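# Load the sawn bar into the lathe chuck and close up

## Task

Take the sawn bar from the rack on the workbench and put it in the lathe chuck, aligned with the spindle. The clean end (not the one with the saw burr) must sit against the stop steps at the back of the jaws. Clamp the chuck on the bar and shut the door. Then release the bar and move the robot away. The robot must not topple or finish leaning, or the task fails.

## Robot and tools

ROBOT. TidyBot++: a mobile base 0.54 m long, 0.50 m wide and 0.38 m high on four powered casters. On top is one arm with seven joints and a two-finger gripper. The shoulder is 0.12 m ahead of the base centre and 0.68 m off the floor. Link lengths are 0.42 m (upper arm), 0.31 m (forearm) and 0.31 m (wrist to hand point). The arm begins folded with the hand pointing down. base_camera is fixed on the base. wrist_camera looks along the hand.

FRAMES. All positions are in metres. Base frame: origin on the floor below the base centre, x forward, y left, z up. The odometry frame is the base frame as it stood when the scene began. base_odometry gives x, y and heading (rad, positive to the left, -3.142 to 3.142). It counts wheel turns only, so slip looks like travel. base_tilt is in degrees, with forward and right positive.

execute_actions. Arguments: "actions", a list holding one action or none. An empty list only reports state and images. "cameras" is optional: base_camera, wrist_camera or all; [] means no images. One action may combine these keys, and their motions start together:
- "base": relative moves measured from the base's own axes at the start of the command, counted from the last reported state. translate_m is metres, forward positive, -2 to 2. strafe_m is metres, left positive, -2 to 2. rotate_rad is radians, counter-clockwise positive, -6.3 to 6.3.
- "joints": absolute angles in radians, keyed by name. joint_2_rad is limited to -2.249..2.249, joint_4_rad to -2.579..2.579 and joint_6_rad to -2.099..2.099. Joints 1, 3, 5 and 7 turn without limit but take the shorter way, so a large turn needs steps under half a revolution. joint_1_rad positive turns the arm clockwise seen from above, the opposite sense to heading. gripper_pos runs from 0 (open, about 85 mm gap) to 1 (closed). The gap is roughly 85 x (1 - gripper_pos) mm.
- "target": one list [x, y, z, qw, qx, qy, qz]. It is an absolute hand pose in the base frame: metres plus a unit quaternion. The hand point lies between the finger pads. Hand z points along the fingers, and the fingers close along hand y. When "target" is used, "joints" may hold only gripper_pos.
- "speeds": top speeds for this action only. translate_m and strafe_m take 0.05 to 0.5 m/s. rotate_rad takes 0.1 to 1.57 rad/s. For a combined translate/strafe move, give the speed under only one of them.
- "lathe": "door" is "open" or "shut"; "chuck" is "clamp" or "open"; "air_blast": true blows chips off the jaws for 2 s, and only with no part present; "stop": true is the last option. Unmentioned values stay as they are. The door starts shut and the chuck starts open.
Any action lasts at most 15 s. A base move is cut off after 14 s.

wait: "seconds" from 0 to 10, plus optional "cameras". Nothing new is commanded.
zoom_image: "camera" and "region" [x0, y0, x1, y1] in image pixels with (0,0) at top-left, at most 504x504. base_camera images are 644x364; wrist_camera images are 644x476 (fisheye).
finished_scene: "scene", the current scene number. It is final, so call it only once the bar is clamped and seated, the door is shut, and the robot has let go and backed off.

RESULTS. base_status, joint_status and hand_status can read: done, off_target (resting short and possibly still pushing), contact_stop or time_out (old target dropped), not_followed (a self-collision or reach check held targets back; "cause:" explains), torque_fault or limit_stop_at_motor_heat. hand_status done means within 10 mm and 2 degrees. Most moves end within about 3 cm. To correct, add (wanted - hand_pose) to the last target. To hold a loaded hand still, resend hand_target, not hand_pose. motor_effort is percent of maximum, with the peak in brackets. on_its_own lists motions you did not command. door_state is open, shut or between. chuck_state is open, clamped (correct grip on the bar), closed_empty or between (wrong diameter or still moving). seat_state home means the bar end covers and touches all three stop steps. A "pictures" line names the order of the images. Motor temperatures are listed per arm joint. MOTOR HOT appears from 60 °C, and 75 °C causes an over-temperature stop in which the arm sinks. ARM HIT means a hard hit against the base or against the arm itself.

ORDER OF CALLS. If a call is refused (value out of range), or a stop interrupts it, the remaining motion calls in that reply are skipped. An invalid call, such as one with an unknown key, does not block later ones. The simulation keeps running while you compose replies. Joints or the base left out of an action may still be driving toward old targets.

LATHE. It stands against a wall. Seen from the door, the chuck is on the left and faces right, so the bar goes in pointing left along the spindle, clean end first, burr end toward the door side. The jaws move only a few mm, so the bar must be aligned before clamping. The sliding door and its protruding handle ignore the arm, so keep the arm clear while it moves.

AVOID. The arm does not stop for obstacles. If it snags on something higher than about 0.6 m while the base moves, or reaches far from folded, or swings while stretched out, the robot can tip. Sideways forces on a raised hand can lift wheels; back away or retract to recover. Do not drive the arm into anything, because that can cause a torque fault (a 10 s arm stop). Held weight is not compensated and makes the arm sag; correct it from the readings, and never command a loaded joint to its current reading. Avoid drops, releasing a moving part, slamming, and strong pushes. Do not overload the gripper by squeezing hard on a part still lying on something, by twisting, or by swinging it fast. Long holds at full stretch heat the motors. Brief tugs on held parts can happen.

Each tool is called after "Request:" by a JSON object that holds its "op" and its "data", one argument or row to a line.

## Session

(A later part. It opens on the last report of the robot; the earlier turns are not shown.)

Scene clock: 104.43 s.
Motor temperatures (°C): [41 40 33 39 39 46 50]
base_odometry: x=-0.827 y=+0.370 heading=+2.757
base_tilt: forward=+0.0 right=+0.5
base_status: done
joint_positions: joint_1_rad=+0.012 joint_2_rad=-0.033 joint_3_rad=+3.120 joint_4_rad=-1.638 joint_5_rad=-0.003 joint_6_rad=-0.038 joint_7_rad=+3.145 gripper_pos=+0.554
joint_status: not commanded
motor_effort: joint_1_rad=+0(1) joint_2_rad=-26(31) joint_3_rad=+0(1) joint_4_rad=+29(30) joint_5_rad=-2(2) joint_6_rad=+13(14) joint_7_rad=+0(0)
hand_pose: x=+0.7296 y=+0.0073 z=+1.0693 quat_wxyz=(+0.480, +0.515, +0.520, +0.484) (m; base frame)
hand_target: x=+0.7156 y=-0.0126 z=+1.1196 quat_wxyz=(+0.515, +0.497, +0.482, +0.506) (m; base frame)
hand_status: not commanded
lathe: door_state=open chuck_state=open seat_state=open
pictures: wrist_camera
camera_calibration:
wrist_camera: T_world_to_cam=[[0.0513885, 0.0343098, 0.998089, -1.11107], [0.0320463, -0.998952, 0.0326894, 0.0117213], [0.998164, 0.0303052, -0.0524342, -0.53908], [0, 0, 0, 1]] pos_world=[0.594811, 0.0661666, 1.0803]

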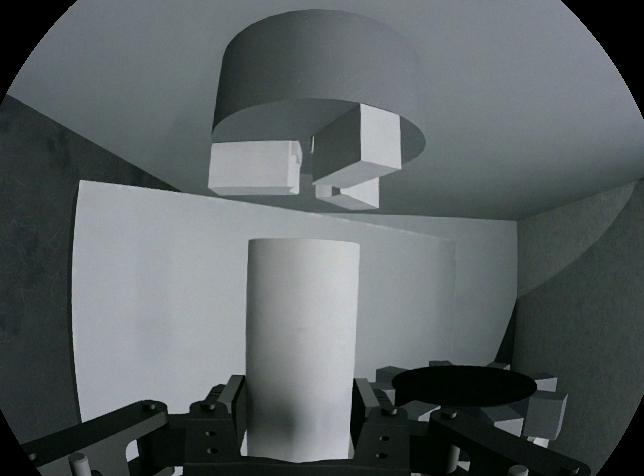

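Request:
{"op": "execute_actions", "data": {
  "actions": []
}}

Request:
{"op": "zoom_image", "data": {
  "camera": "wrist_camera",
  "region": [200, 80, 440, 270]
}}

Scene clock: 110.20 s.
Motor temperatures (°C): [41 40 33 39 39 46 50]
base_odometry: x=-0.827 y=+0.370 heading=+2.757
base_tilt: forward=+0.1 right=+0.5
base_status: done
joint_positions: joint_1_rad=+0.012 joint_2_rad=-0.033 joint_3_rad=+3.120 joint_4_rad=-1.638 joint_5_rad=-0.003 joint_6_rad=-0.038 joint_7_rad=+3.145 gripper_pos=+0.554
joint_status: not commanded
motor_effort: joint_1_rad=+0(1) joint_2_rad=-26(31) joint_3_rad=+1(1) joint_4_rad=+29(30) joint_5_rad=-2(2) joint_6_rad=+13(14) joint_7_rad=+0(0)
hand_pose: x=+0.7296 y=+0.0073 z=+1.0693 quat_wxyz=(+0.480, +0.515, +0.520, +0.484) (m; base frame)
hand_target: x=+0.7156 y=-0.0126 z=+1.1196 quat_wxyz=(+0.515, +0.497, +0.482, +0.506) (m; base frame)
hand_status: not commanded
lathe: door_state=open chuck_state=open seat_state=open
pictures: base_camera, wrist_camera
camera_calibration:
wrist_camera: T_world_to_cam=[[0.0513885, 0.0343098, 0.998089, -1.11107], [0.0320463, -0.998952, 0.0326894, 0.0117213], [0.998164, 0.0303052, -0.0524342, -0.53908], [0, 0, 0, 1]] pos_world=[0.594811, 0.0661666, 1.0803]

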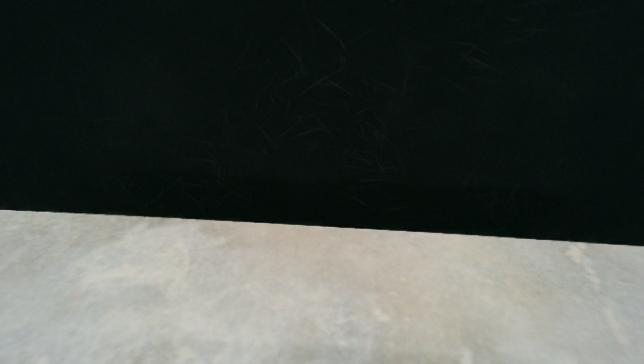

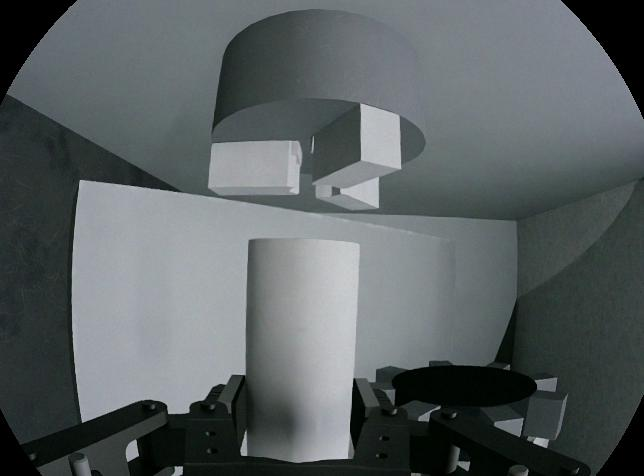

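Scaled by 2.100.

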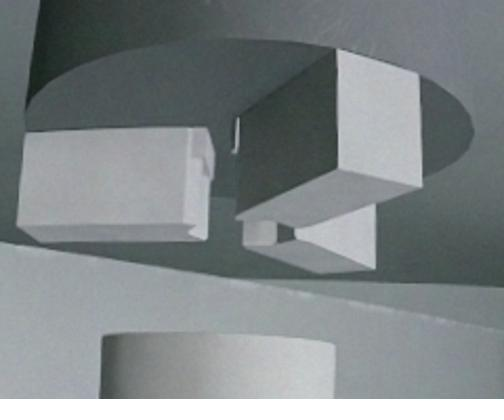

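Request:
{"op": "zoom_image", "data": {
  "camera": "wrist_camera",
  "region": [270, 130, 390, 220]
}}

Scaled by 4.200.

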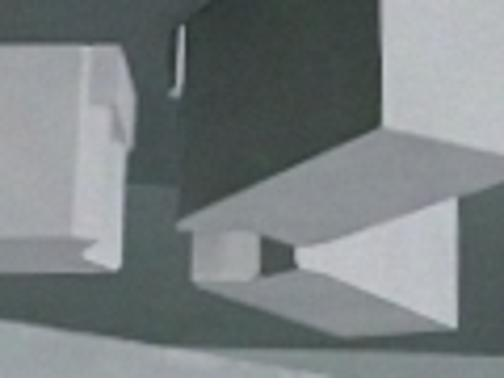

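Request:
{"op": "execute_actions", "data": {
  "actions": [
    {"lathe":{"air_blast":true},"joints":{"joint_2_rad":-0.055,"joint_7_rad":3.154,"joint_5_rad":-0.038}}
  ]
}}

Request:
{"op": "execute_actions", "data": {
  "actions": [
    {"base":{"translate_m":0.10},"speeds":{"translate_m":0.2}}
  ]
}}

Scene clock: 113.40 s.
Motor temperatures (°C): [41 40 33 39 39 46 50]
base_odometry: x=-0.827 y=+0.370 heading=+2.757
base_tilt: forward=+0.1 right=+0.4
base_status: not commanded
joint_positions: joint_1_rad=+0.012 joint_2_rad=-0.033 joint_3_rad=+3.120 joint_4_rad=-1.638 joint_5_rad=-0.003 joint_6_rad=-0.038 joint_7_rad=+3.145 gripper_pos=+0.554
joint_status: all done
motor_effort: joint_1_rad=+0(0) joint_2_rad=-26(27) joint_3_rad=+0(1) joint_4_rad=+29(29) joint_5_rad=-2(2) joint_6_rad=+13(13) joint_7_rad=+0(1)
hand_pose: x=+0.7296 y=+0.0073 z=+1.0693 quat_wxyz=(+0.480, +0.515, +0.520, +0.484) (m; base frame)
hand_target: x=+0.7212 y=-0.0128 z=+1.1118 quat_wxyz=(+0.507, +0.505, +0.480, +0.507) (m; base frame)
hand_status: not commanded
lathe: door_state=open chuck_state=open seat_state=open
pictures: base_camera, wrist_camera
camera_calibration:
wrist_camera: T_world_to_cam=[[0.0514179, 0.0343094, 0.998088, -1.11107], [0.0320473, -0.998952, 0.0326881, 0.0117221], [0.998163, 0.0303052, -0.0524635, -0.53906], [0, 0, 0, 1]] pos_world=[0.594823, 0.0661664, 1.08028]

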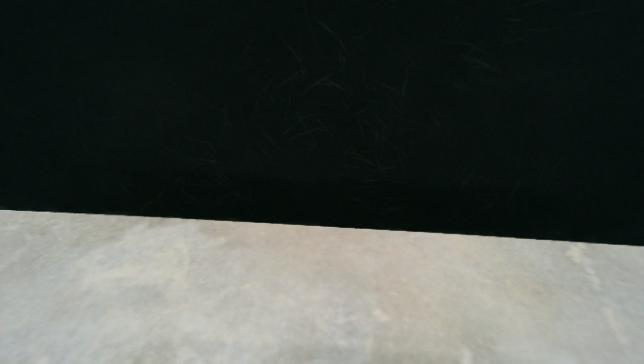

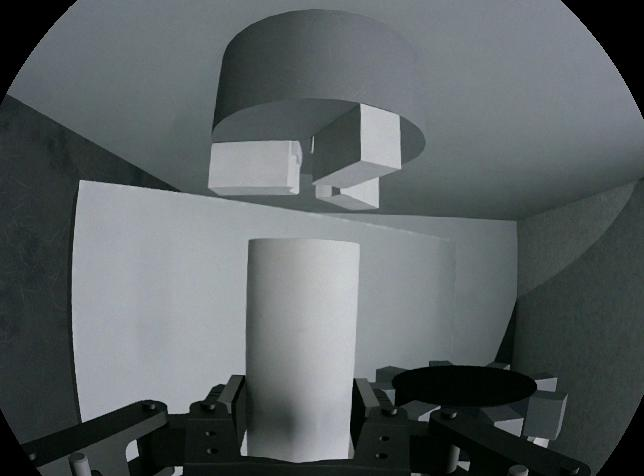

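Scene clock: 114.63 s.
Motor temperatures (°C): [41 40 33 39 39 46 50]
base_odometry: x=-0.920 y=+0.408 heading=+2.758
base_tilt: forward=+0.0 right=+0.5
base_status: done
joint_positions: joint_1_rad=+0.013 joint_2_rad=-0.030 joint_3_rad=+3.120 joint_4_rad=-1.638 joint_5_rad=-0.003 joint_6_rad=-0.037 joint_7_rad=+3.145 gripper_pos=+0.554
joint_status: not commanded
motor_effort: joint_1_rad=+0(1) joint_2_rad=-26(29) joint_3_rad=+0(1) joint_4_rad=+29(30) joint_5_rad=-2(2) joint_6_rad=+13(14) joint_7_rad=+0(1)
hand_pose: x=+0.7306 y=+0.0072 z=+1.0679 quat_wxyz=(+0.479, +0.516, +0.520, +0.483) (m; base frame)
hand_target: x=+0.7212 y=-0.0128 z=+1.1118 quat_wxyz=(+0.507, +0.505, +0.480, +0.507) (m; base frame)
hand_status: not commanded
lathe: door_state=open chuck_state=open seat_state=open
pictures: base_camera, wrist_camera
camera_calibration:
wrist_camera: T_world_to_cam=[[0.052997, 0.0342557, 0.998007, -1.11085], [0.0318606, -0.998961, 0.0325965, 0.011812], [0.998086, 0.0300696, -0.0540333, -0.538339], [0, 0, 0, 1]] pos_world=[0.595804, 0.0660403, 1.07917]

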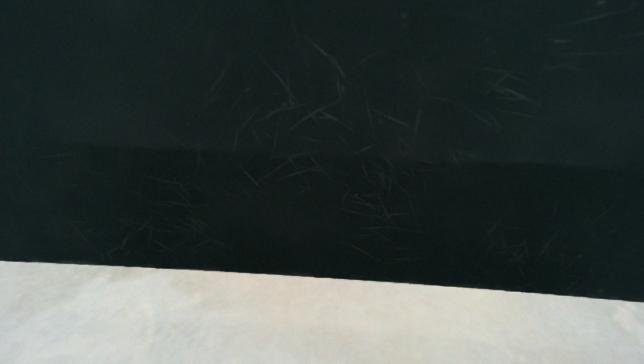

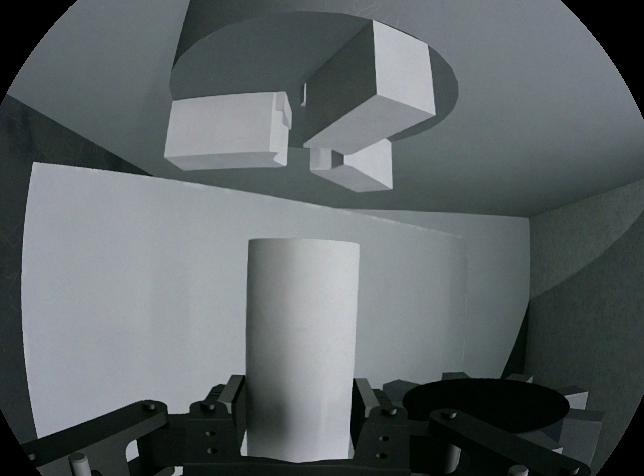

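Request:
{"op": "execute_actions", "data": {
  "actions": [
    {"base":{"translate_m":0.05},"speeds":{"translate_m":0.2},"joints":{"joint_2_rad":-0.041}}
  ],
  "cameras": ["wrist_camera"]
}}

Request:
{"op": "zoom_image", "data": {
  "camera": "wrist_camera",
  "region": [130, 40, 460, 250]
}}

Scene clock: 119.43 s.
Motor temperatures (°C): [41 40 33 39 39 46 50]
base_odometry: x=-0.966 y=+0.427 heading=+2.758
base_tilt: forward=+0.0 right=+0.5
base_status: done
joint_positions: joint_1_rad=+0.013 joint_2_rad=-0.017 joint_3_rad=+3.120 joint_4_rad=-1.640 joint_5_rad=-0.003 joint_6_rad=-0.035 joint_7_rad=+3.145 gripper_pos=+0.554
joint_status: all done
motor_effort: joint_1_rad=+0(1) joint_2_rad=-26(30) joint_3_rad=+0(1) joint_4_rad=+29(30) joint_5_rad=-2(2) joint_6_rad=+13(14) joint_7_rad=+0(0)
hand_pose: x=+0.7357 y=+0.0070 z=+1.0589 quat_wxyz=(+0.476, +0.519, +0.524, +0.480) (m; base frame)
hand_target: x=+0.7272 y=-0.0130 z=+1.1033 quat_wxyz=(+0.503, +0.508, +0.484, +0.504) (m; base frame)
hand_status: not commanded
lathe: door_state=open chuck_state=open seat_state=open
pictures: wrist_camera
camera_calibration:
wrist_camera: T_world_to_cam=[[0.0670367, 0.0340795, 0.997168, -1.11159], [0.0321349, -0.998972, 0.0319808, 0.0122177], [0.997233, 0.0299, -0.0680629, -0.528411], [0, 0, 0, 1]] pos_world=[0.601074, 0.065887, 1.07208]

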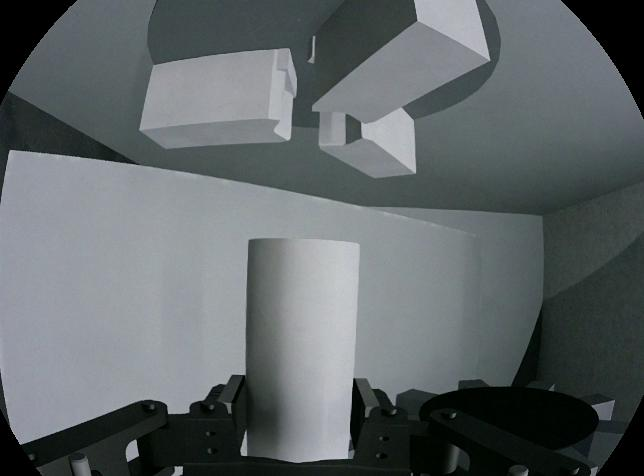

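Scaled by 1.527.

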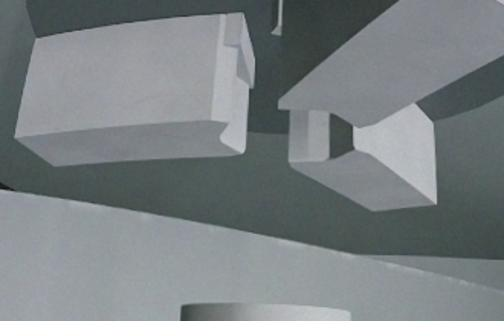

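Request:
{"op": "execute_actions", "data": {
  "actions": [
    {"base":{"translate_m":0.03},"speeds":{"translate_m":0.15},"joints":{"joint_2_rad":-0.044}}
  ],
  "cameras": ["wrist_camera"]
}}

Request:
{"op": "zoom_image", "data": {
  "camera": "wrist_camera",
  "region": [130, 40, 460, 250]
}}

Scene clock: 124.40 s.
Motor temperatures (°C): [41 40 33 39 39 46 50]
base_odometry: x=-0.994 y=+0.438 heading=+2.759
base_tilt: forward=+0.1 right=+0.4
base_status: done
joint_positions: joint_1_rad=+0.013 joint_2_rad=-0.011 joint_3_rad=+3.120 joint_4_rad=-1.641 joint_5_rad=-0.003 joint_6_rad=-0.035 joint_7_rad=+3.145 gripper_pos=+0.554
joint_status: all done
motor_effort: joint_1_rad=+0(1) joint_2_rad=-26(31) joint_3_rad=+1(1) joint_4_rad=+29(30) joint_5_rad=-2(2) joint_6_rad=+13(14) joint_7_rad=+0(0)
hand_pose: x=+0.7378 y=+0.0068 z=+1.0551 quat_wxyz=(+0.474, +0.520, +0.525, +0.478) (m; base frame)
hand_target: x=+0.7259 y=-0.0130 z=+1.1051 quat_wxyz=(+0.504, +0.508, +0.483, +0.505) (m; base frame)
hand_status: not commanded
lathe: door_state=open chuck_state=open seat_state=open
pictures: wrist_camera
camera_calibration:
wrist_camera: T_world_to_cam=[[0.0727272, 0.0339912, 0.996772, -1.11173], [0.0321083, -0.998981, 0.0317238, 0.0124056], [0.996835, 0.0296975, -0.0737445, -0.524496], [0, 0, 0, 1]] pos_world=[0.60329, 0.0657581, 1.06907]

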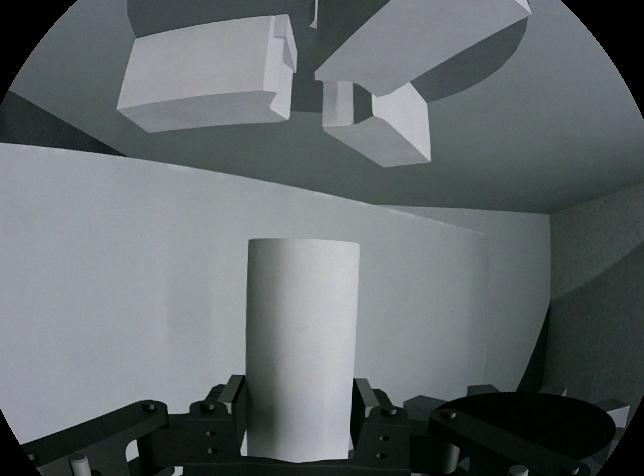

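Scaled by 1.527.

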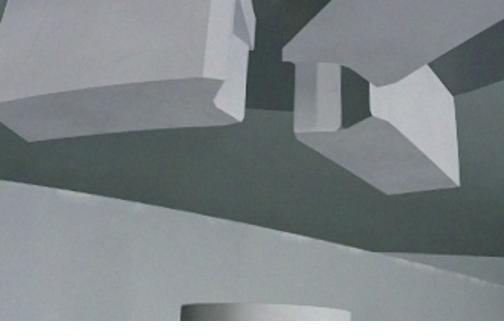

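Request:
{"op": "execute_actions", "data": {
  "actions": [
    {"joints":{"joint_2_rad":-0.060,"joint_4_rad":-1.620}}
  ],
  "cameras": ["wrist_camera"]
}}

Request:
{"op": "zoom_image", "data": {
  "camera": "wrist_camera",
  "region": [230, 20, 450, 180]
}}

Request:
{"op": "execute_actions", "data": {
  "actions": [
    {"base":{"strafe_m":0.025},"speeds":{"strafe_m":0.1}}
  ],
  "cameras": ["wrist_camera"]
}}

Request:
{"op": "zoom_image", "data": {
  "camera": "wrist_camera",
  "region": [230, 60, 450, 220]
}}

Scene clock: 139.37 s.
Motor temperatures (°C): [41 40 33 39 39 46 50]
base_odometry: x=-0.994 y=+0.438 heading=+2.759
base_tilt: forward=+0.1 right=+0.5
base_status: not commanded
joint_positions: joint_1_rad=+0.013 joint_2_rad=-0.016 joint_3_rad=+3.120 joint_4_rad=-1.641 joint_5_rad=-0.003 joint_6_rad=-0.035 joint_7_rad=+3.145 gripper_pos=+0.554
joint_status: joint_2_rad off_target (ended at -0.016, target -0.060); the others done
motor_effort: joint_1_rad=+0(1) joint_2_rad=-27(28) joint_3_rad=+0(1) joint_4_rad=+28(30) joint_5_rad=-2(2) joint_6_rad=+13(13) joint_7_rad=+0(0)
hand_pose: x=+0.7361 y=+0.0068 z=+1.0580 quat_wxyz=(+0.475, +0.519, +0.524, +0.479) (m; base frame)
hand_target: x=+0.7190 y=-0.0128 z=+1.1167 quat_wxyz=(+0.509, +0.503, +0.478, +0.509) (m; base frame)
hand_status: not commanded
lathe: door_state=open chuck_state=open seat_state=open
pictures: wrist_camera
camera_calibration:
wrist_camera: T_world_to_cam=[[0.0681278, 0.0340499, 0.997095, -1.1114], [0.0319615, -0.998979, 0.0319304, 0.0122823], [0.997165, 0.0296933, -0.0691465, -0.52767], [0, 0, 0, 1]] pos_world=[0.601498, 0.0657809, 1.07129]

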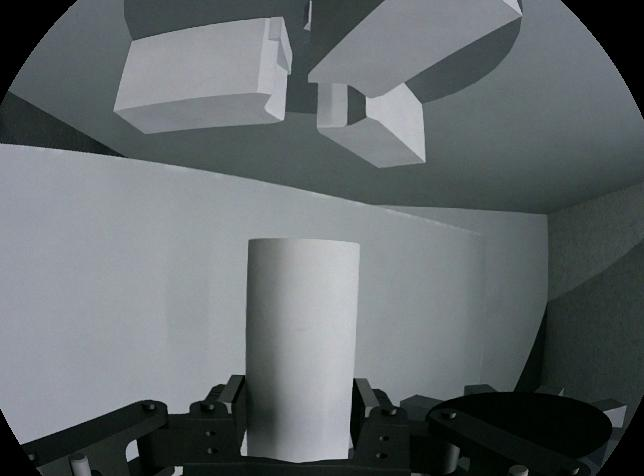

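Scaled by 2.291.

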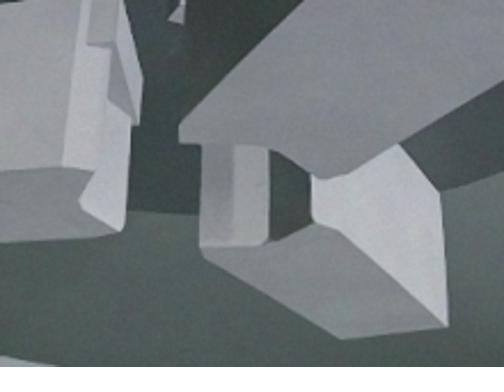

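Scene clock: 140.20 s.
Motor temperatures (°C): [41 40 33 39 39 46 50]
base_odometry: x=-1.004 y=+0.415 heading=+2.759
base_tilt: forward=+0.0 right=+0.4
base_status: done
joint_positions: joint_1_rad=+0.019 joint_2_rad=-0.016 joint_3_rad=+3.127 joint_4_rad=-1.641 joint_5_rad=-0.003 joint_6_rad=-0.035 joint_7_rad=+3.145 gripper_pos=+0.554
joint_status: not commanded
motor_effort: joint_1_rad=+0(2) joint_2_rad=-27(28) joint_3_rad=+0(3) joint_4_rad=+29(29) joint_5_rad=-2(2) joint_6_rad=+13(13) joint_7_rad=+0(0)
hand_pose: x=+0.7362 y=-0.0011 z=+1.0581 quat_wxyz=(+0.478, +0.523, +0.521, +0.476) (m; base frame)
hand_target: x=+0.7190 y=-0.0128 z=+1.1167 quat_wxyz=(+0.509, +0.503, +0.478, +0.509) (m; base frame)
hand_status: not commanded
lathe: door_state=open chuck_state=open seat_state=open
pictures: wrist_camera
camera_calibration:
wrist_camera: T_world_to_cam=[[0.0684359, 0.0330771, 0.997107, -1.11143], [0.0191851, -0.999309, 0.0318333, 0.0138657], [0.997471, 0.0169511, -0.0690232, -0.527891], [0, 0, 0, 1]] pos_world=[0.602352, 0.0595674, 1.07134]

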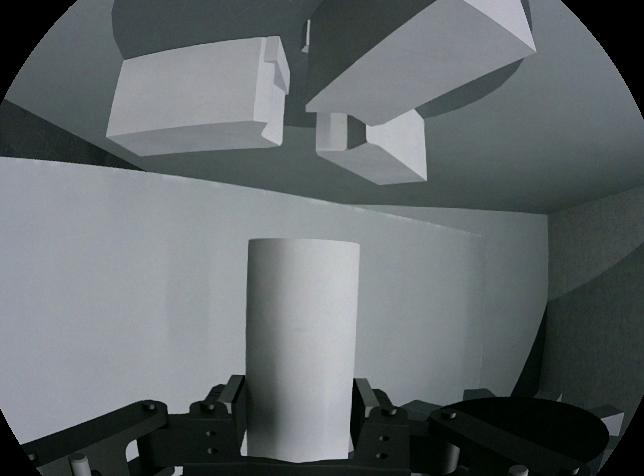

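Scaled by 2.291.

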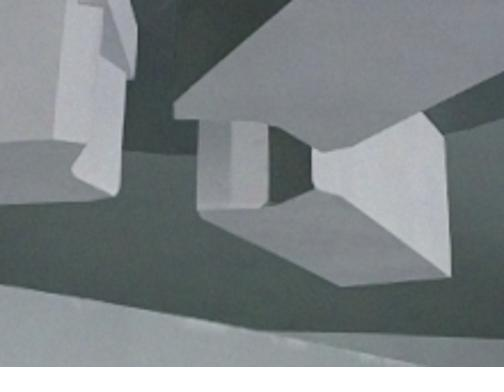

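Request:
{"op": "execute_actions", "data": {
  "actions": [
    {"base":{"translate_m":0.012,"strafe_m":0.02},"speeds":{"translate_m":0.05},"joints":{"joint_1_rad":6.305,"joint_3_rad":3.128,"joint_2_rad":-0.064}}
  ],
  "cameras": ["wrist_camera"]
}}

Request:
{"op": "zoom_image", "data": {
  "camera": "wrist_camera",
  "region": [220, 60, 440, 260]
}}

Scene clock: 154.37 s.
Motor temperatures (°C): [41 40 33 39 39 46 50]
base_odometry: x=-1.022 y=+0.400 heading=+2.759
base_tilt: forward=+0.0 right=+0.4
base_status: done
joint_positions: joint_1_rad=+0.019 joint_2_rad=-0.019 joint_3_rad=+3.127 joint_4_rad=-1.641 joint_5_rad=-0.003 joint_6_rad=-0.035 joint_7_rad=+3.145 gripper_pos=+0.554
joint_status: joint_2_rad off_target (ended at -0.019, target -0.064); the others done
motor_effort: joint_1_rad=+0(4) joint_2_rad=-27(29) joint_3_rad=+1(4) joint_4_rad=+29(29) joint_5_rad=-2(2) joint_6_rad=+13(14) joint_7_rad=+0(0)
hand_pose: x=+0.7350 y=-0.0011 z=+1.0600 quat_wxyz=(+0.479, +0.522, +0.520, +0.477) (m; base frame)
hand_target: x=+0.7173 y=-0.0035 z=+1.1191 quat_wxyz=(+0.506, +0.498, +0.481, +0.514) (m; base frame)
hand_status: not commanded
lathe: door_state=open chuck_state=open seat_state=open
pictures: wrist_camera
camera_calibration:
wrist_camera: T_world_to_cam=[[0.0652715, 0.0331387, 0.997317, -1.1112], [0.0190839, -0.999307, 0.0319559, 0.0137943], [0.997685, 0.0169469, -0.0658586, -0.530074], [0, 0, 0, 1]] pos_world=[0.601113, 0.0595915, 1.07287]

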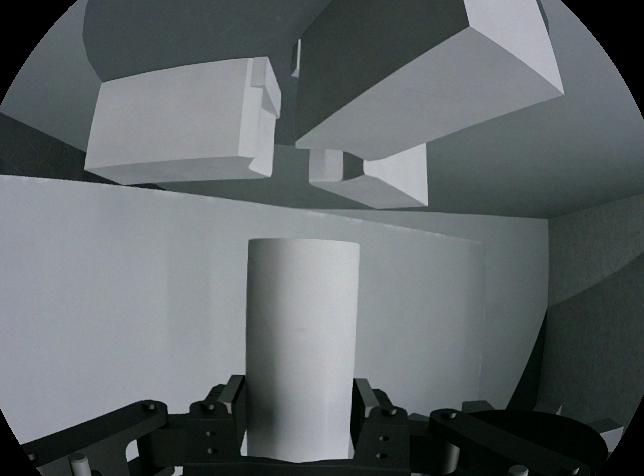

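Scaled by 2.291.

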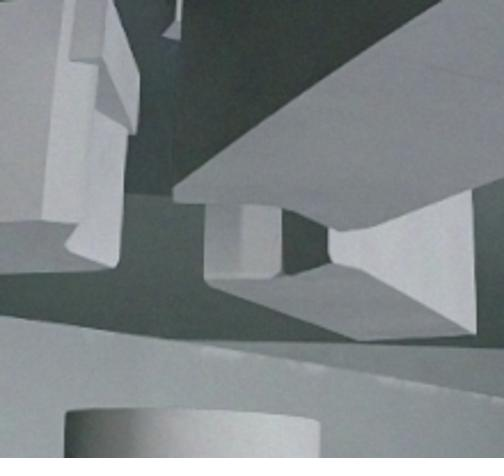

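Request:
{"op": "execute_actions", "data": {
  "actions": [
    {"base":{"translate_m":0.015},"speeds":{"translate_m":0.05},"joints":{"joint_1_rad":6.297,"joint_3_rad":3.120,"joint_2_rad":-0.065}}
  ],
  "cameras": ["wrist_camera"]
}}

Request:
{"op": "zoom_image", "data": {
  "camera": "wrist_camera",
  "region": [220, 60, 440, 260]
}}

Scene clock: 162.70 s.
Motor temperatures (°C): [41 40 33 39 39 46 50]
base_odometry: x=-1.036 y=+0.406 heading=+2.759
base_tilt: forward=+0.0 right=+0.4
base_status: done
joint_positions: joint_1_rad=+0.019 joint_2_rad=-0.024 joint_3_rad=+3.126 joint_4_rad=-1.641 joint_5_rad=-0.003 joint_6_rad=-0.034 joint_7_rad=+3.145 gripper_pos=+0.554
joint_status: joint_2_rad off_target (ended at -0.024, target -0.065); the others done
motor_effort: joint_1_rad=+0(1) joint_2_rad=-26(31) joint_3_rad=+1(1) joint_4_rad=+29(30) joint_5_rad=-2(2) joint_6_rad=+13(14) joint_7_rad=+0(0)
hand_pose: x=+0.7332 y=-0.0007 z=+1.0630 quat_wxyz=(+0.480, +0.521, +0.519, +0.479) (m; base frame)
hand_target: x=+0.7167 y=+0.0063 z=+1.1196 quat_wxyz=(+0.502, +0.494, +0.485, +0.518) (m; base frame)
hand_status: not commanded
lathe: door_state=open chuck_state=open seat_state=open
pictures: wrist_camera
camera_calibration:
wrist_camera: T_world_to_cam=[[0.0602944, 0.0332646, 0.997626, -1.11075], [0.0193936, -0.999295, 0.0321482, 0.013627], [0.997992, 0.0174092, -0.060897, -0.533581], [0, 0, 0, 1]] pos_world=[0.599218, 0.0598552, 1.07518]

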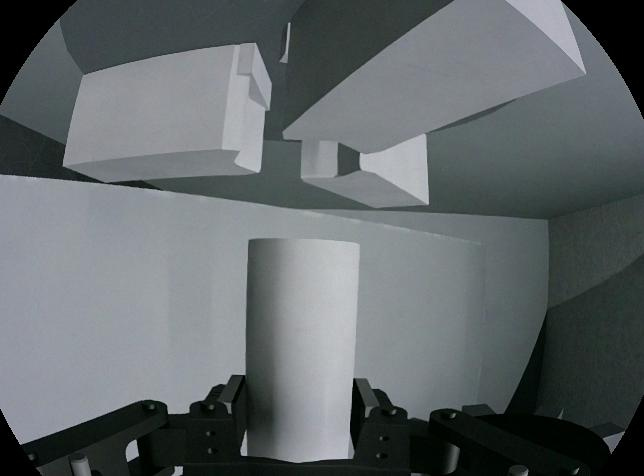

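Scaled by 2.291.

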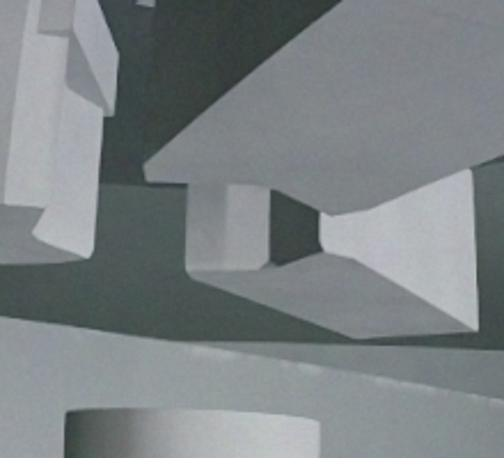

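Request:
{"op": "execute_actions", "data": {
  "actions": [
    {"base":{"translate_m":0.008,"strafe_m":0.015},"speeds":{"translate_m":0.05},"joints":{"joint_1_rad":6.290,"joint_3_rad":3.115,"joint_2_rad":-0.063}}
  ],
  "cameras": ["wrist_camera"]
}}

Request:
{"op": "zoom_image", "data": {
  "camera": "wrist_camera",
  "region": [200, 60, 440, 260]
}}

Scene clock: 165.10 s.
Motor temperatures (°C): [41 40 33 39 39 46 50]
base_odometry: x=-1.049 y=+0.395 heading=+2.759
base_tilt: forward=+0.0 right=+0.4
base_status: done
joint_positions: joint_1_rad=+0.018 joint_2_rad=-0.024 joint_3_rad=+3.125 joint_4_rad=-1.641 joint_5_rad=-0.003 joint_6_rad=-0.034 joint_7_rad=+3.145 gripper_pos=+0.554
joint_status: joint_2_rad off_target (ended at -0.024, target -0.063); the others done
motor_effort: joint_1_rad=+0(3) joint_2_rad=-26(28) joint_3_rad=+0(3) joint_4_rad=+29(30) joint_5_rad=-2(2) joint_6_rad=+13(13) joint_7_rad=+0(0)
hand_pose: x=+0.7331 y=+0.0004 z=+1.0631 quat_wxyz=(+0.480, +0.520, +0.519, +0.479) (m; base frame)
hand_target: x=+0.7174 y=+0.0136 z=+1.1184 quat_wxyz=(+0.499, +0.491, +0.489, +0.521) (m; base frame)
hand_status: not commanded
lathe: door_state=open chuck_state=open seat_state=open
pictures: wrist_camera
camera_calibration:
wrist_camera: T_world_to_cam=[[0.0600268, 0.0334011, 0.997638, -1.11072], [0.0212663, -0.999256, 0.0321757, 0.0133857], [0.99797, 0.0192846, -0.0606925, -0.533708], [0, 0, 0, 1]] pos_world=[0.599014, 0.0607675, 1.07528]

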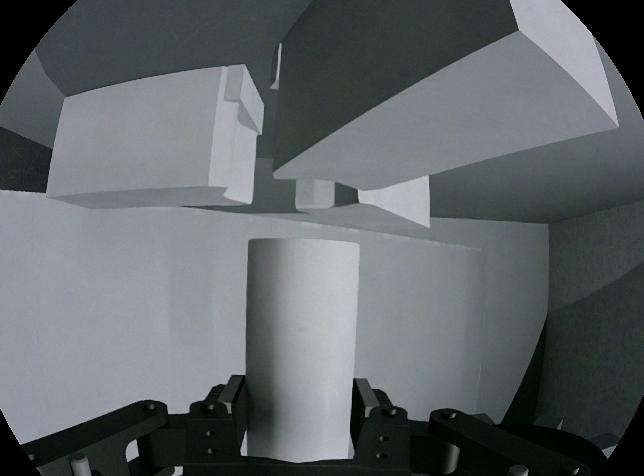

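Scaled by 2.100.

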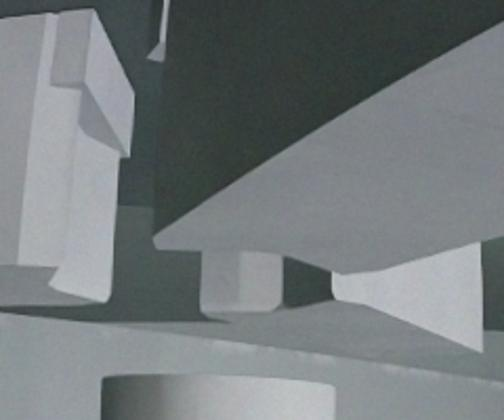

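Request:
{"op": "execute_actions", "data": {
  "actions": [
    {"base":{"strafe_m":0.01},"speeds":{"strafe_m":0.05}}
  ],
  "cameras": ["wrist_camera"]
}}

Request:
{"op": "zoom_image", "data": {
  "camera": "wrist_camera",
  "region": [200, 100, 440, 300]
}}

Scene clock: 173.90 s.
Motor temperatures (°C): [41 40 33 39 39 46 50]
base_odometry: x=-1.053 y=+0.386 heading=+2.759
base_tilt: forward=+0.0 right=+0.5
base_status: done
joint_positions: joint_1_rad=+0.014 joint_2_rad=-0.024 joint_3_rad=+3.122 joint_4_rad=-1.641 joint_5_rad=-0.003 joint_6_rad=-0.034 joint_7_rad=+3.145 gripper_pos=+0.554
joint_status: not commanded
motor_effort: joint_1_rad=-1(3) joint_2_rad=-26(28) joint_3_rad=+0(3) joint_4_rad=+29(30) joint_5_rad=-2(2) joint_6_rad=+13(14) joint_7_rad=+0(0)
hand_pose: x=+0.7330 y=+0.0051 z=+1.0631 quat_wxyz=(+0.478, +0.518, +0.521, +0.481) (m; base frame)
hand_target: x=+0.7174 y=+0.0136 z=+1.1184 quat_wxyz=(+0.499, +0.491, +0.489, +0.521) (m; base frame)
hand_status: not commanded
lathe: door_state=open chuck_state=open seat_state=open
pictures: wrist_camera
camera_calibration:
wrist_camera: T_world_to_cam=[[0.059773, 0.0339458, 0.997635, -1.11069], [0.028841, -0.999063, 0.0322664, 0.0124244], [0.997795, 0.0268442, -0.060696, -0.533641], [0, 0, 0, 1]] pos_world=[0.598495, 0.064441, 1.07527]

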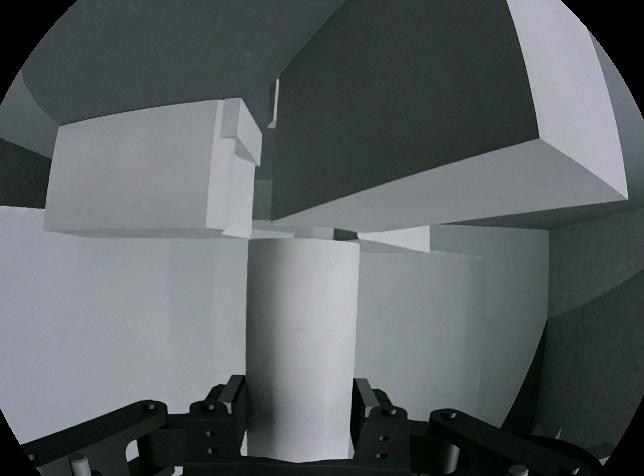

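Scaled by 2.100.

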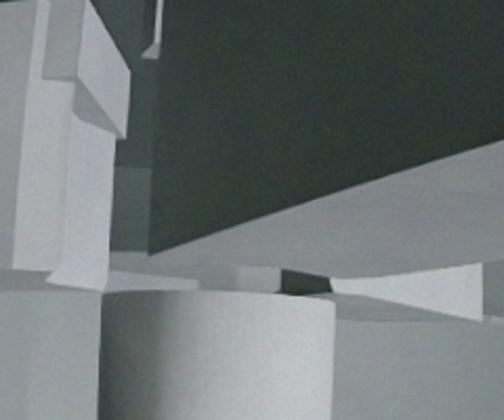

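Request:
{"op": "execute_actions", "data": {
  "actions": [
    {"base":{"translate_m":-0.005},"speeds":{"translate_m":0.05},"joints":{"joint_1_rad":6.296,"joint_3_rad":3.119,"joint_2_rad":-0.058,"joint_4_rad":-1.614,"joint_6_rad":0.018}}
  ],
  "cameras": ["wrist_camera"]
}}

Request:
{"op": "zoom_image", "data": {
  "camera": "wrist_camera",
  "region": [200, 100, 440, 300]
}}

Scene clock: 187.43 s.
Motor temperatures (°C): [41 40 33 40 39 46 50]
base_odometry: x=-1.049 y=+0.384 heading=+2.759
base_tilt: forward=+0.1 right=+0.5
base_status: done
joint_positions: joint_1_rad=+0.014 joint_2_rad=-0.025 joint_3_rad=+3.122 joint_4_rad=-1.640 joint_5_rad=-0.003 joint_6_rad=-0.034 joint_7_rad=+3.145 gripper_pos=+0.554
joint_status: all done
motor_effort: joint_1_rad=+0(1) joint_2_rad=-26(30) joint_3_rad=+1(1) joint_4_rad=+29(31) joint_5_rad=-2(2) joint_6_rad=+13(14) joint_7_rad=+0(0)
hand_pose: x=+0.7325 y=+0.0051 z=+1.0643 quat_wxyz=(+0.479, +0.518, +0.521, +0.481) (m; base frame)
hand_target: x=+0.7198 y=+0.0076 z=+1.1167 quat_wxyz=(+0.500, +0.495, +0.488, +0.517) (m; base frame)
hand_status: not commanded
lathe: door_state=open chuck_state=open seat_state=open
pictures: wrist_camera
camera_calibration:
wrist_camera: T_world_to_cam=[[0.0578632, 0.0339639, 0.997747, -1.11051], [0.028779, -0.999063, 0.0323397, 0.0123787], [0.99791, 0.0268429, -0.0587864, -0.535144], [0, 0, 0, 1]] pos_world=[0.597927, 0.0644493, 1.07615]

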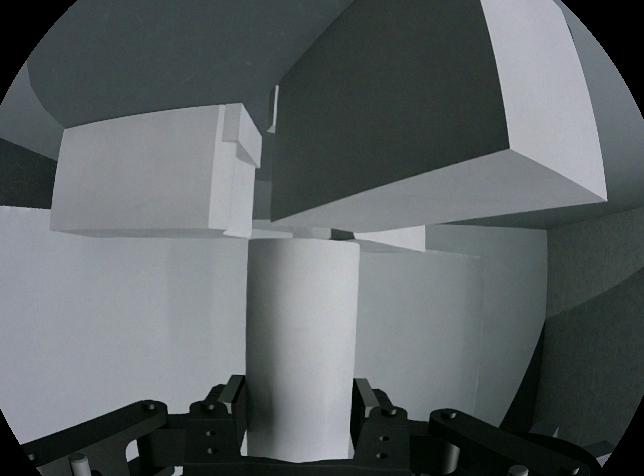

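Scaled by 2.100.

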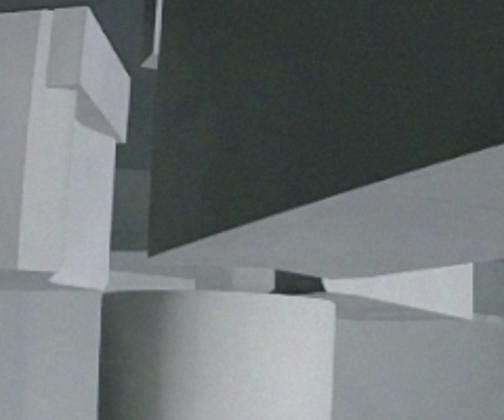

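Request:
{"op": "execute_actions", "data": {
  "actions": [
    {"base":{"translate_m":-0.005},"speeds":{"translate_m":0.05},"joints":{"joint_1_rad":6.300,"joint_3_rad":3.121,"joint_2_rad":-0.048,"joint_6_rad":0.012}}
  ],
  "cameras": ["wrist_camera"]
}}

Request:
{"op": "zoom_image", "data": {
  "camera": "wrist_camera",
  "region": [200, 100, 440, 300]
}}

Scene clock: 191.17 s.
Motor temperatures (°C): [41 40 33 40 39 46 50]
base_odometry: x=-1.044 y=+0.382 heading=+2.759
base_tilt: forward=+0.0 right=+0.4
base_status: done
joint_positions: joint_1_rad=+0.014 joint_2_rad=-0.024 joint_3_rad=+3.122 joint_4_rad=-1.640 joint_5_rad=-0.003 joint_6_rad=-0.034 joint_7_rad=+3.145 gripper_pos=+0.554
joint_status: all done
motor_effort: joint_1_rad=+0(2) joint_2_rad=-27(31) joint_3_rad=+0(2) joint_4_rad=+29(31) joint_5_rad=-2(2) joint_6_rad=+13(14) joint_7_rad=+0(0)
hand_pose: x=+0.7331 y=+0.0051 z=+1.0633 quat_wxyz=(+0.478, +0.518, +0.521, +0.481) (m; base frame)
hand_target: x=+0.7242 y=+0.0039 z=+1.1088 quat_wxyz=(+0.497, +0.501, +0.490, +0.511) (m; base frame)
hand_status: not commanded
lathe: door_state=open chuck_state=open seat_state=open
pictures: wrist_camera
camera_calibration:
wrist_camera: T_world_to_cam=[[0.059421, 0.033935, 0.997656, -1.11064], [0.0287119, -0.999067, 0.0322729, 0.0124322], [0.99782, 0.0267269, -0.0603399, -0.534074], [0, 0, 0, 1]] pos_world=[0.598548, 0.0643842, 1.07541]

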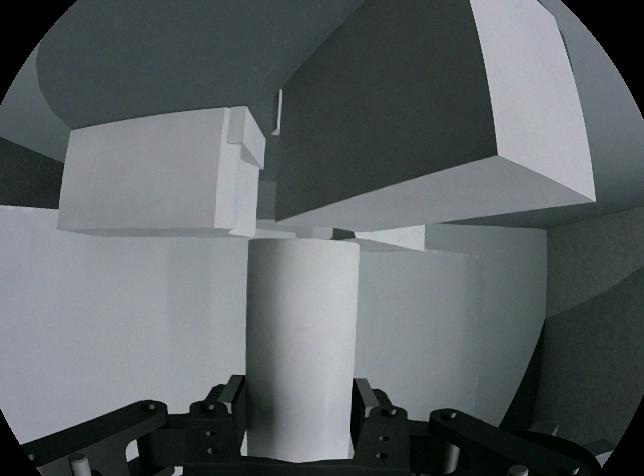

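Scaled by 2.100.

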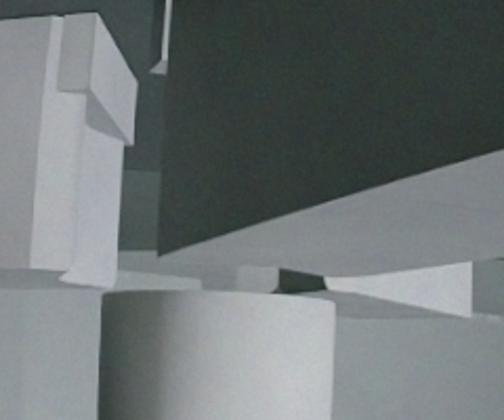

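Request:
{"op": "execute_actions", "data": {
  "actions": [
    {"joints":{"joint_2_rad":-0.041,"joint_6_rad":0.006}}
  ],
  "cameras": ["wrist_camera"]
}}

Request:
{"op": "zoom_image", "data": {
  "camera": "wrist_camera",
  "region": [200, 190, 320, 270]
}}

Scene clock: 196.60 s.
Motor temperatures (°C): [41 40 33 40 39 46 50]
base_odometry: x=-1.044 y=+0.382 heading=+2.759
base_tilt: forward=+0.1 right=+0.5
base_status: not commanded
joint_positions: joint_1_rad=+0.014 joint_2_rad=-0.024 joint_3_rad=+3.122 joint_4_rad=-1.640 joint_5_rad=-0.003 joint_6_rad=-0.034 joint_7_rad=+3.145 gripper_pos=+0.554
joint_status: all done
motor_effort: joint_1_rad=+0(0) joint_2_rad=-27(27) joint_3_rad=+0(1) joint_4_rad=+29(29) joint_5_rad=-2(2) joint_6_rad=+13(14) joint_7_rad=+0(0)
hand_pose: x=+0.7331 y=+0.0051 z=+1.0633 quat_wxyz=(+0.478, +0.518, +0.521, +0.481) (m; base frame)
hand_target: x=+0.7272 y=+0.0039 z=+1.1027 quat_wxyz=(+0.494, +0.504, +0.494, +0.508) (m; base frame)
hand_status: not commanded
lathe: door_state=open chuck_state=open seat_state=open
pictures: wrist_camera
camera_calibration:
wrist_camera: T_world_to_cam=[[0.059421, 0.033935, 0.997656, -1.11064], [0.0287119, -0.999067, 0.0322729, 0.0124322], [0.99782, 0.0267269, -0.0603399, -0.534074], [0, 0, 0, 1]] pos_world=[0.598548, 0.0643842, 1.07541]

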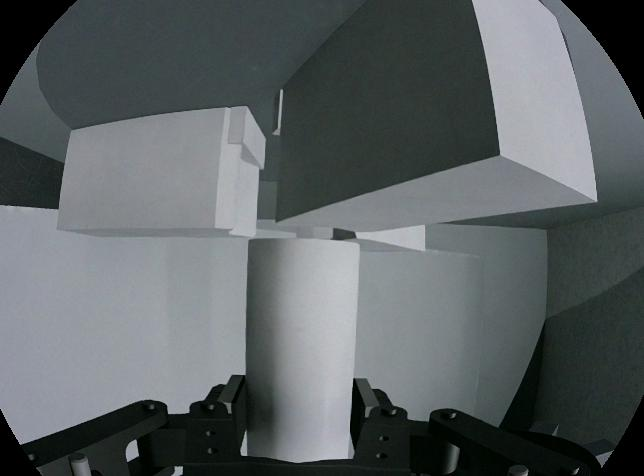

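Scaled by 4.200.

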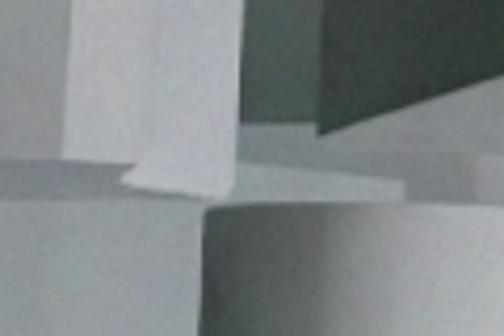

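Request:
{"op": "execute_actions", "data": {
  "actions": [
    {"joints":{"joint_2_rad":-0.035,"joint_6_rad":0.002}}
  ],
  "cameras": ["wrist_camera"]
}}

Scene clock: 199.97 s.
Motor temperatures (°C): [41 40 33 40 39 46 50]
base_odometry: x=-1.044 y=+0.382 heading=+2.759
base_tilt: forward=+0.0 right=+0.5
base_status: not commanded
joint_positions: joint_1_rad=+0.014 joint_2_rad=-0.024 joint_3_rad=+3.122 joint_4_rad=-1.640 joint_5_rad=-0.003 joint_6_rad=-0.034 joint_7_rad=+3.145 gripper_pos=+0.554
joint_status: all done
motor_effort: joint_1_rad=+0(0) joint_2_rad=-26(27) joint_3_rad=+0(1) joint_4_rad=+29(29) joint_5_rad=-2(2) joint_6_rad=+13(14) joint_7_rad=+0(0)
hand_pose: x=+0.7331 y=+0.0051 z=+1.0632 quat_wxyz=(+0.478, +0.518, +0.521, +0.481) (m; base frame)
hand_target: x=+0.7297 y=+0.0039 z=+1.0978 quat_wxyz=(+0.491, +0.507, +0.496, +0.506) (m; base frame)
hand_status: not commanded
lathe: door_state=open chuck_state=open seat_state=open
pictures: wrist_camera
camera_calibration:
wrist_camera: T_world_to_cam=[[0.0595382, 0.0339333, 0.997649, -1.11065], [0.0287157, -0.999067, 0.0322678, 0.0124352], [0.997813, 0.026727, -0.0604571, -0.533993], [0, 0, 0, 1]] pos_world=[0.598594, 0.0643836, 1.07535]

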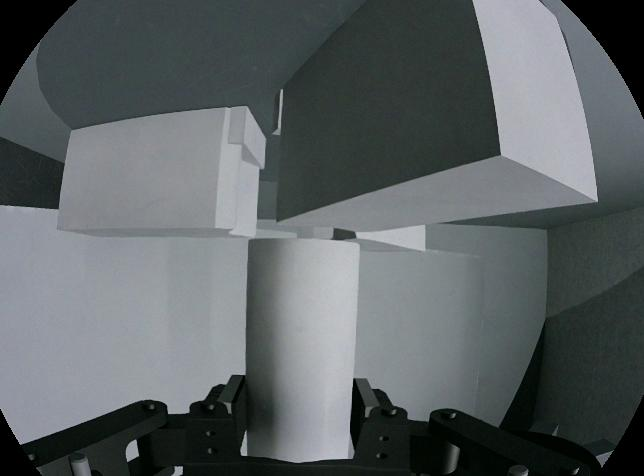

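Request:
{"op": "execute_actions", "data": {
  "actions": [
    {"joints":{"joint_2_rad":-0.026,"joint_6_rad":-0.006}}
  ],
  "cameras": []
}}

Scene clock: 201.03 s.
Motor temperatures (°C): [41 40 33 40 39 46 50]
base_odometry: x=-1.044 y=+0.382 heading=+2.759
base_tilt: forward=+0.1 right=+0.5
base_status: not commanded
joint_positions: joint_1_rad=+0.014 joint_2_rad=-0.020 joint_3_rad=+3.122 joint_4_rad=-1.640 joint_5_rad=-0.003 joint_6_rad=-0.034 joint_7_rad=+3.145 gripper_pos=+0.554
joint_status: all done
motor_effort: joint_1_rad=+0(1) joint_2_rad=-26(28) joint_3_rad=+0(1) joint_4_rad=+29(30) joint_5_rad=-2(2) joint_6_rad=+13(14) joint_7_rad=+0(0)
hand_pose: x=+0.7343 y=+0.0050 z=+1.0612 quat_wxyz=(+0.477, +0.519, +0.522, +0.480) (m; base frame)
hand_target: x=+0.7333 y=+0.0040 z=+1.0898 quat_wxyz=(+0.487, +0.511, +0.500, +0.501) (m; base frame)
hand_status: not commanded
lathe: door_state=open chuck_state=open seat_state=open
pictures: none
No camera images: "cameras" was empty.

Request:
{"op": "execute_actions", "data": {
  "actions": [
    {"joints":{"joint_2_rad":-0.042,"joint_6_rad":0.010},"base":{"strafe_m":0.003},"speeds":{"strafe_m":0.05}}
  ],
  "cameras": ["wrist_camera"]
}}

Request:
{"op": "zoom_image", "data": {
  "camera": "wrist_camera",
  "region": [200, 170, 400, 290]
}}

Scene clock: 202.70 s.
Motor temperatures (°C): [41 40 33 40 39 46 50]
base_odometry: x=-1.045 y=+0.379 heading=+2.759
base_tilt: forward=+0.0 right=+0.4
base_status: done
joint_positions: joint_1_rad=+0.016 joint_2_rad=-0.021 joint_3_rad=+3.122 joint_4_rad=-1.640 joint_5_rad=-0.003 joint_6_rad=-0.033 joint_7_rad=+3.145 gripper_pos=+0.554
joint_status: all done
motor_effort: joint_1_rad=+0(2) joint_2_rad=-26(28) joint_3_rad=+0(2) joint_4_rad=+29(30) joint_5_rad=-2(2) joint_6_rad=+13(14) joint_7_rad=+0(0)
hand_pose: x=+0.7344 y=+0.0036 z=+1.0615 quat_wxyz=(+0.478, +0.519, +0.521, +0.480) (m; base frame)
hand_target: x=+0.7267 y=+0.0039 z=+1.1046 quat_wxyz=(+0.495, +0.503, +0.492, +0.509) (m; base frame)
hand_status: not commanded
lathe: door_state=open chuck_state=open seat_state=open
pictures: wrist_camera
camera_calibration:
wrist_camera: T_world_to_cam=[[0.0620212, 0.0337257, 0.997505, -1.11062], [0.0265012, -0.999132, 0.0321329, 0.0127913], [0.997723, 0.0244421, -0.0628612, -0.532687], [0, 0, 0, 1]] pos_world=[0.600018, 0.0632567, 1.07396]

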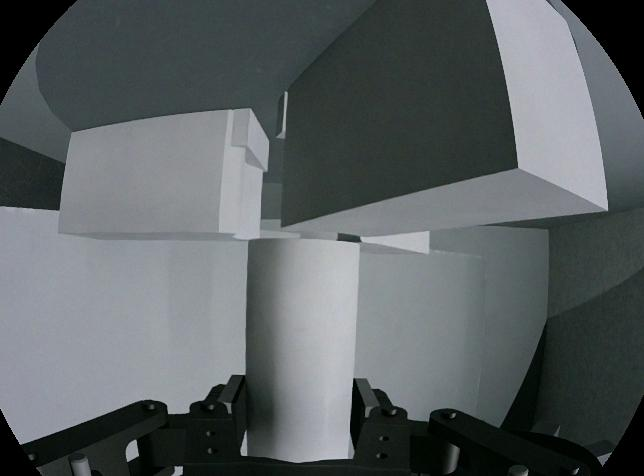

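Scaled by 2.520.

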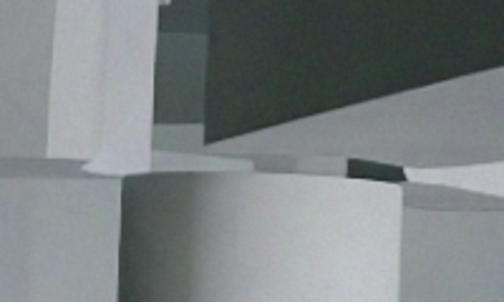

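Request:
{"op": "execute_actions", "data": {
  "actions": [
    {"base":{"translate_m":-0.003,"strafe_m":0.002},"speeds":{"strafe_m":0.05},"joints":{"joint_2_rad":-0.040}}
  ],
  "cameras": ["wrist_camera"]
}}

Request:
{"op": "zoom_image", "data": {
  "camera": "wrist_camera",
  "region": [200, 190, 400, 270]
}}

Scene clock: 210.57 s.
Motor temperatures (°C): [41 40 33 40 39 46 50]
base_odometry: x=-1.043 y=+0.376 heading=+2.759
base_tilt: forward=+0.0 right=+0.4
base_status: done
joint_positions: joint_1_rad=+0.017 joint_2_rad=-0.020 joint_3_rad=+3.123 joint_4_rad=-1.640 joint_5_rad=-0.003 joint_6_rad=-0.033 joint_7_rad=+3.145 gripper_pos=+0.554
joint_status: all done
motor_effort: joint_1_rad=+0(4) joint_2_rad=-27(30) joint_3_rad=+0(3) joint_4_rad=+29(30) joint_5_rad=-2(2) joint_6_rad=+13(14) joint_7_rad=+0(0)
hand_pose: x=+0.7347 y=+0.0020 z=+1.0610 quat_wxyz=(+0.479, +0.520, +0.521, +0.479) (m; base frame)
hand_target: x=+0.7276 y=+0.0039 z=+1.1033 quat_wxyz=(+0.495, +0.504, +0.493, +0.509) (m; base frame)
hand_status: not commanded
lathe: door_state=open chuck_state=open seat_state=open
pictures: wrist_camera
camera_calibration:
wrist_camera: T_world_to_cam=[[0.0629559, 0.0335344, 0.997453, -1.1107], [0.0240034, -0.999197, 0.032078, 0.0131247], [0.997728, 0.0219228, -0.0637103, -0.532156], [0, 0, 0, 1]] pos_world=[0.600557, 0.0620272, 1.07355]

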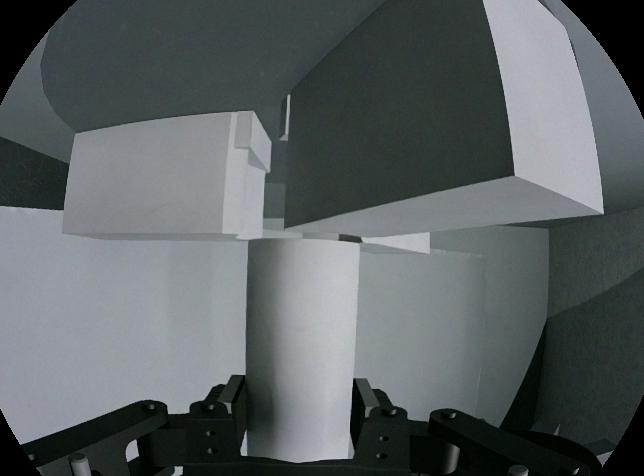

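Scaled by 2.520.

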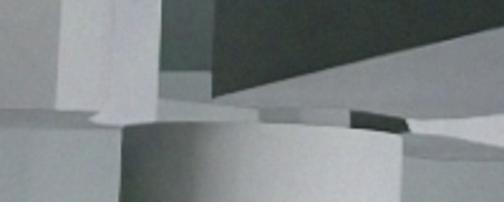

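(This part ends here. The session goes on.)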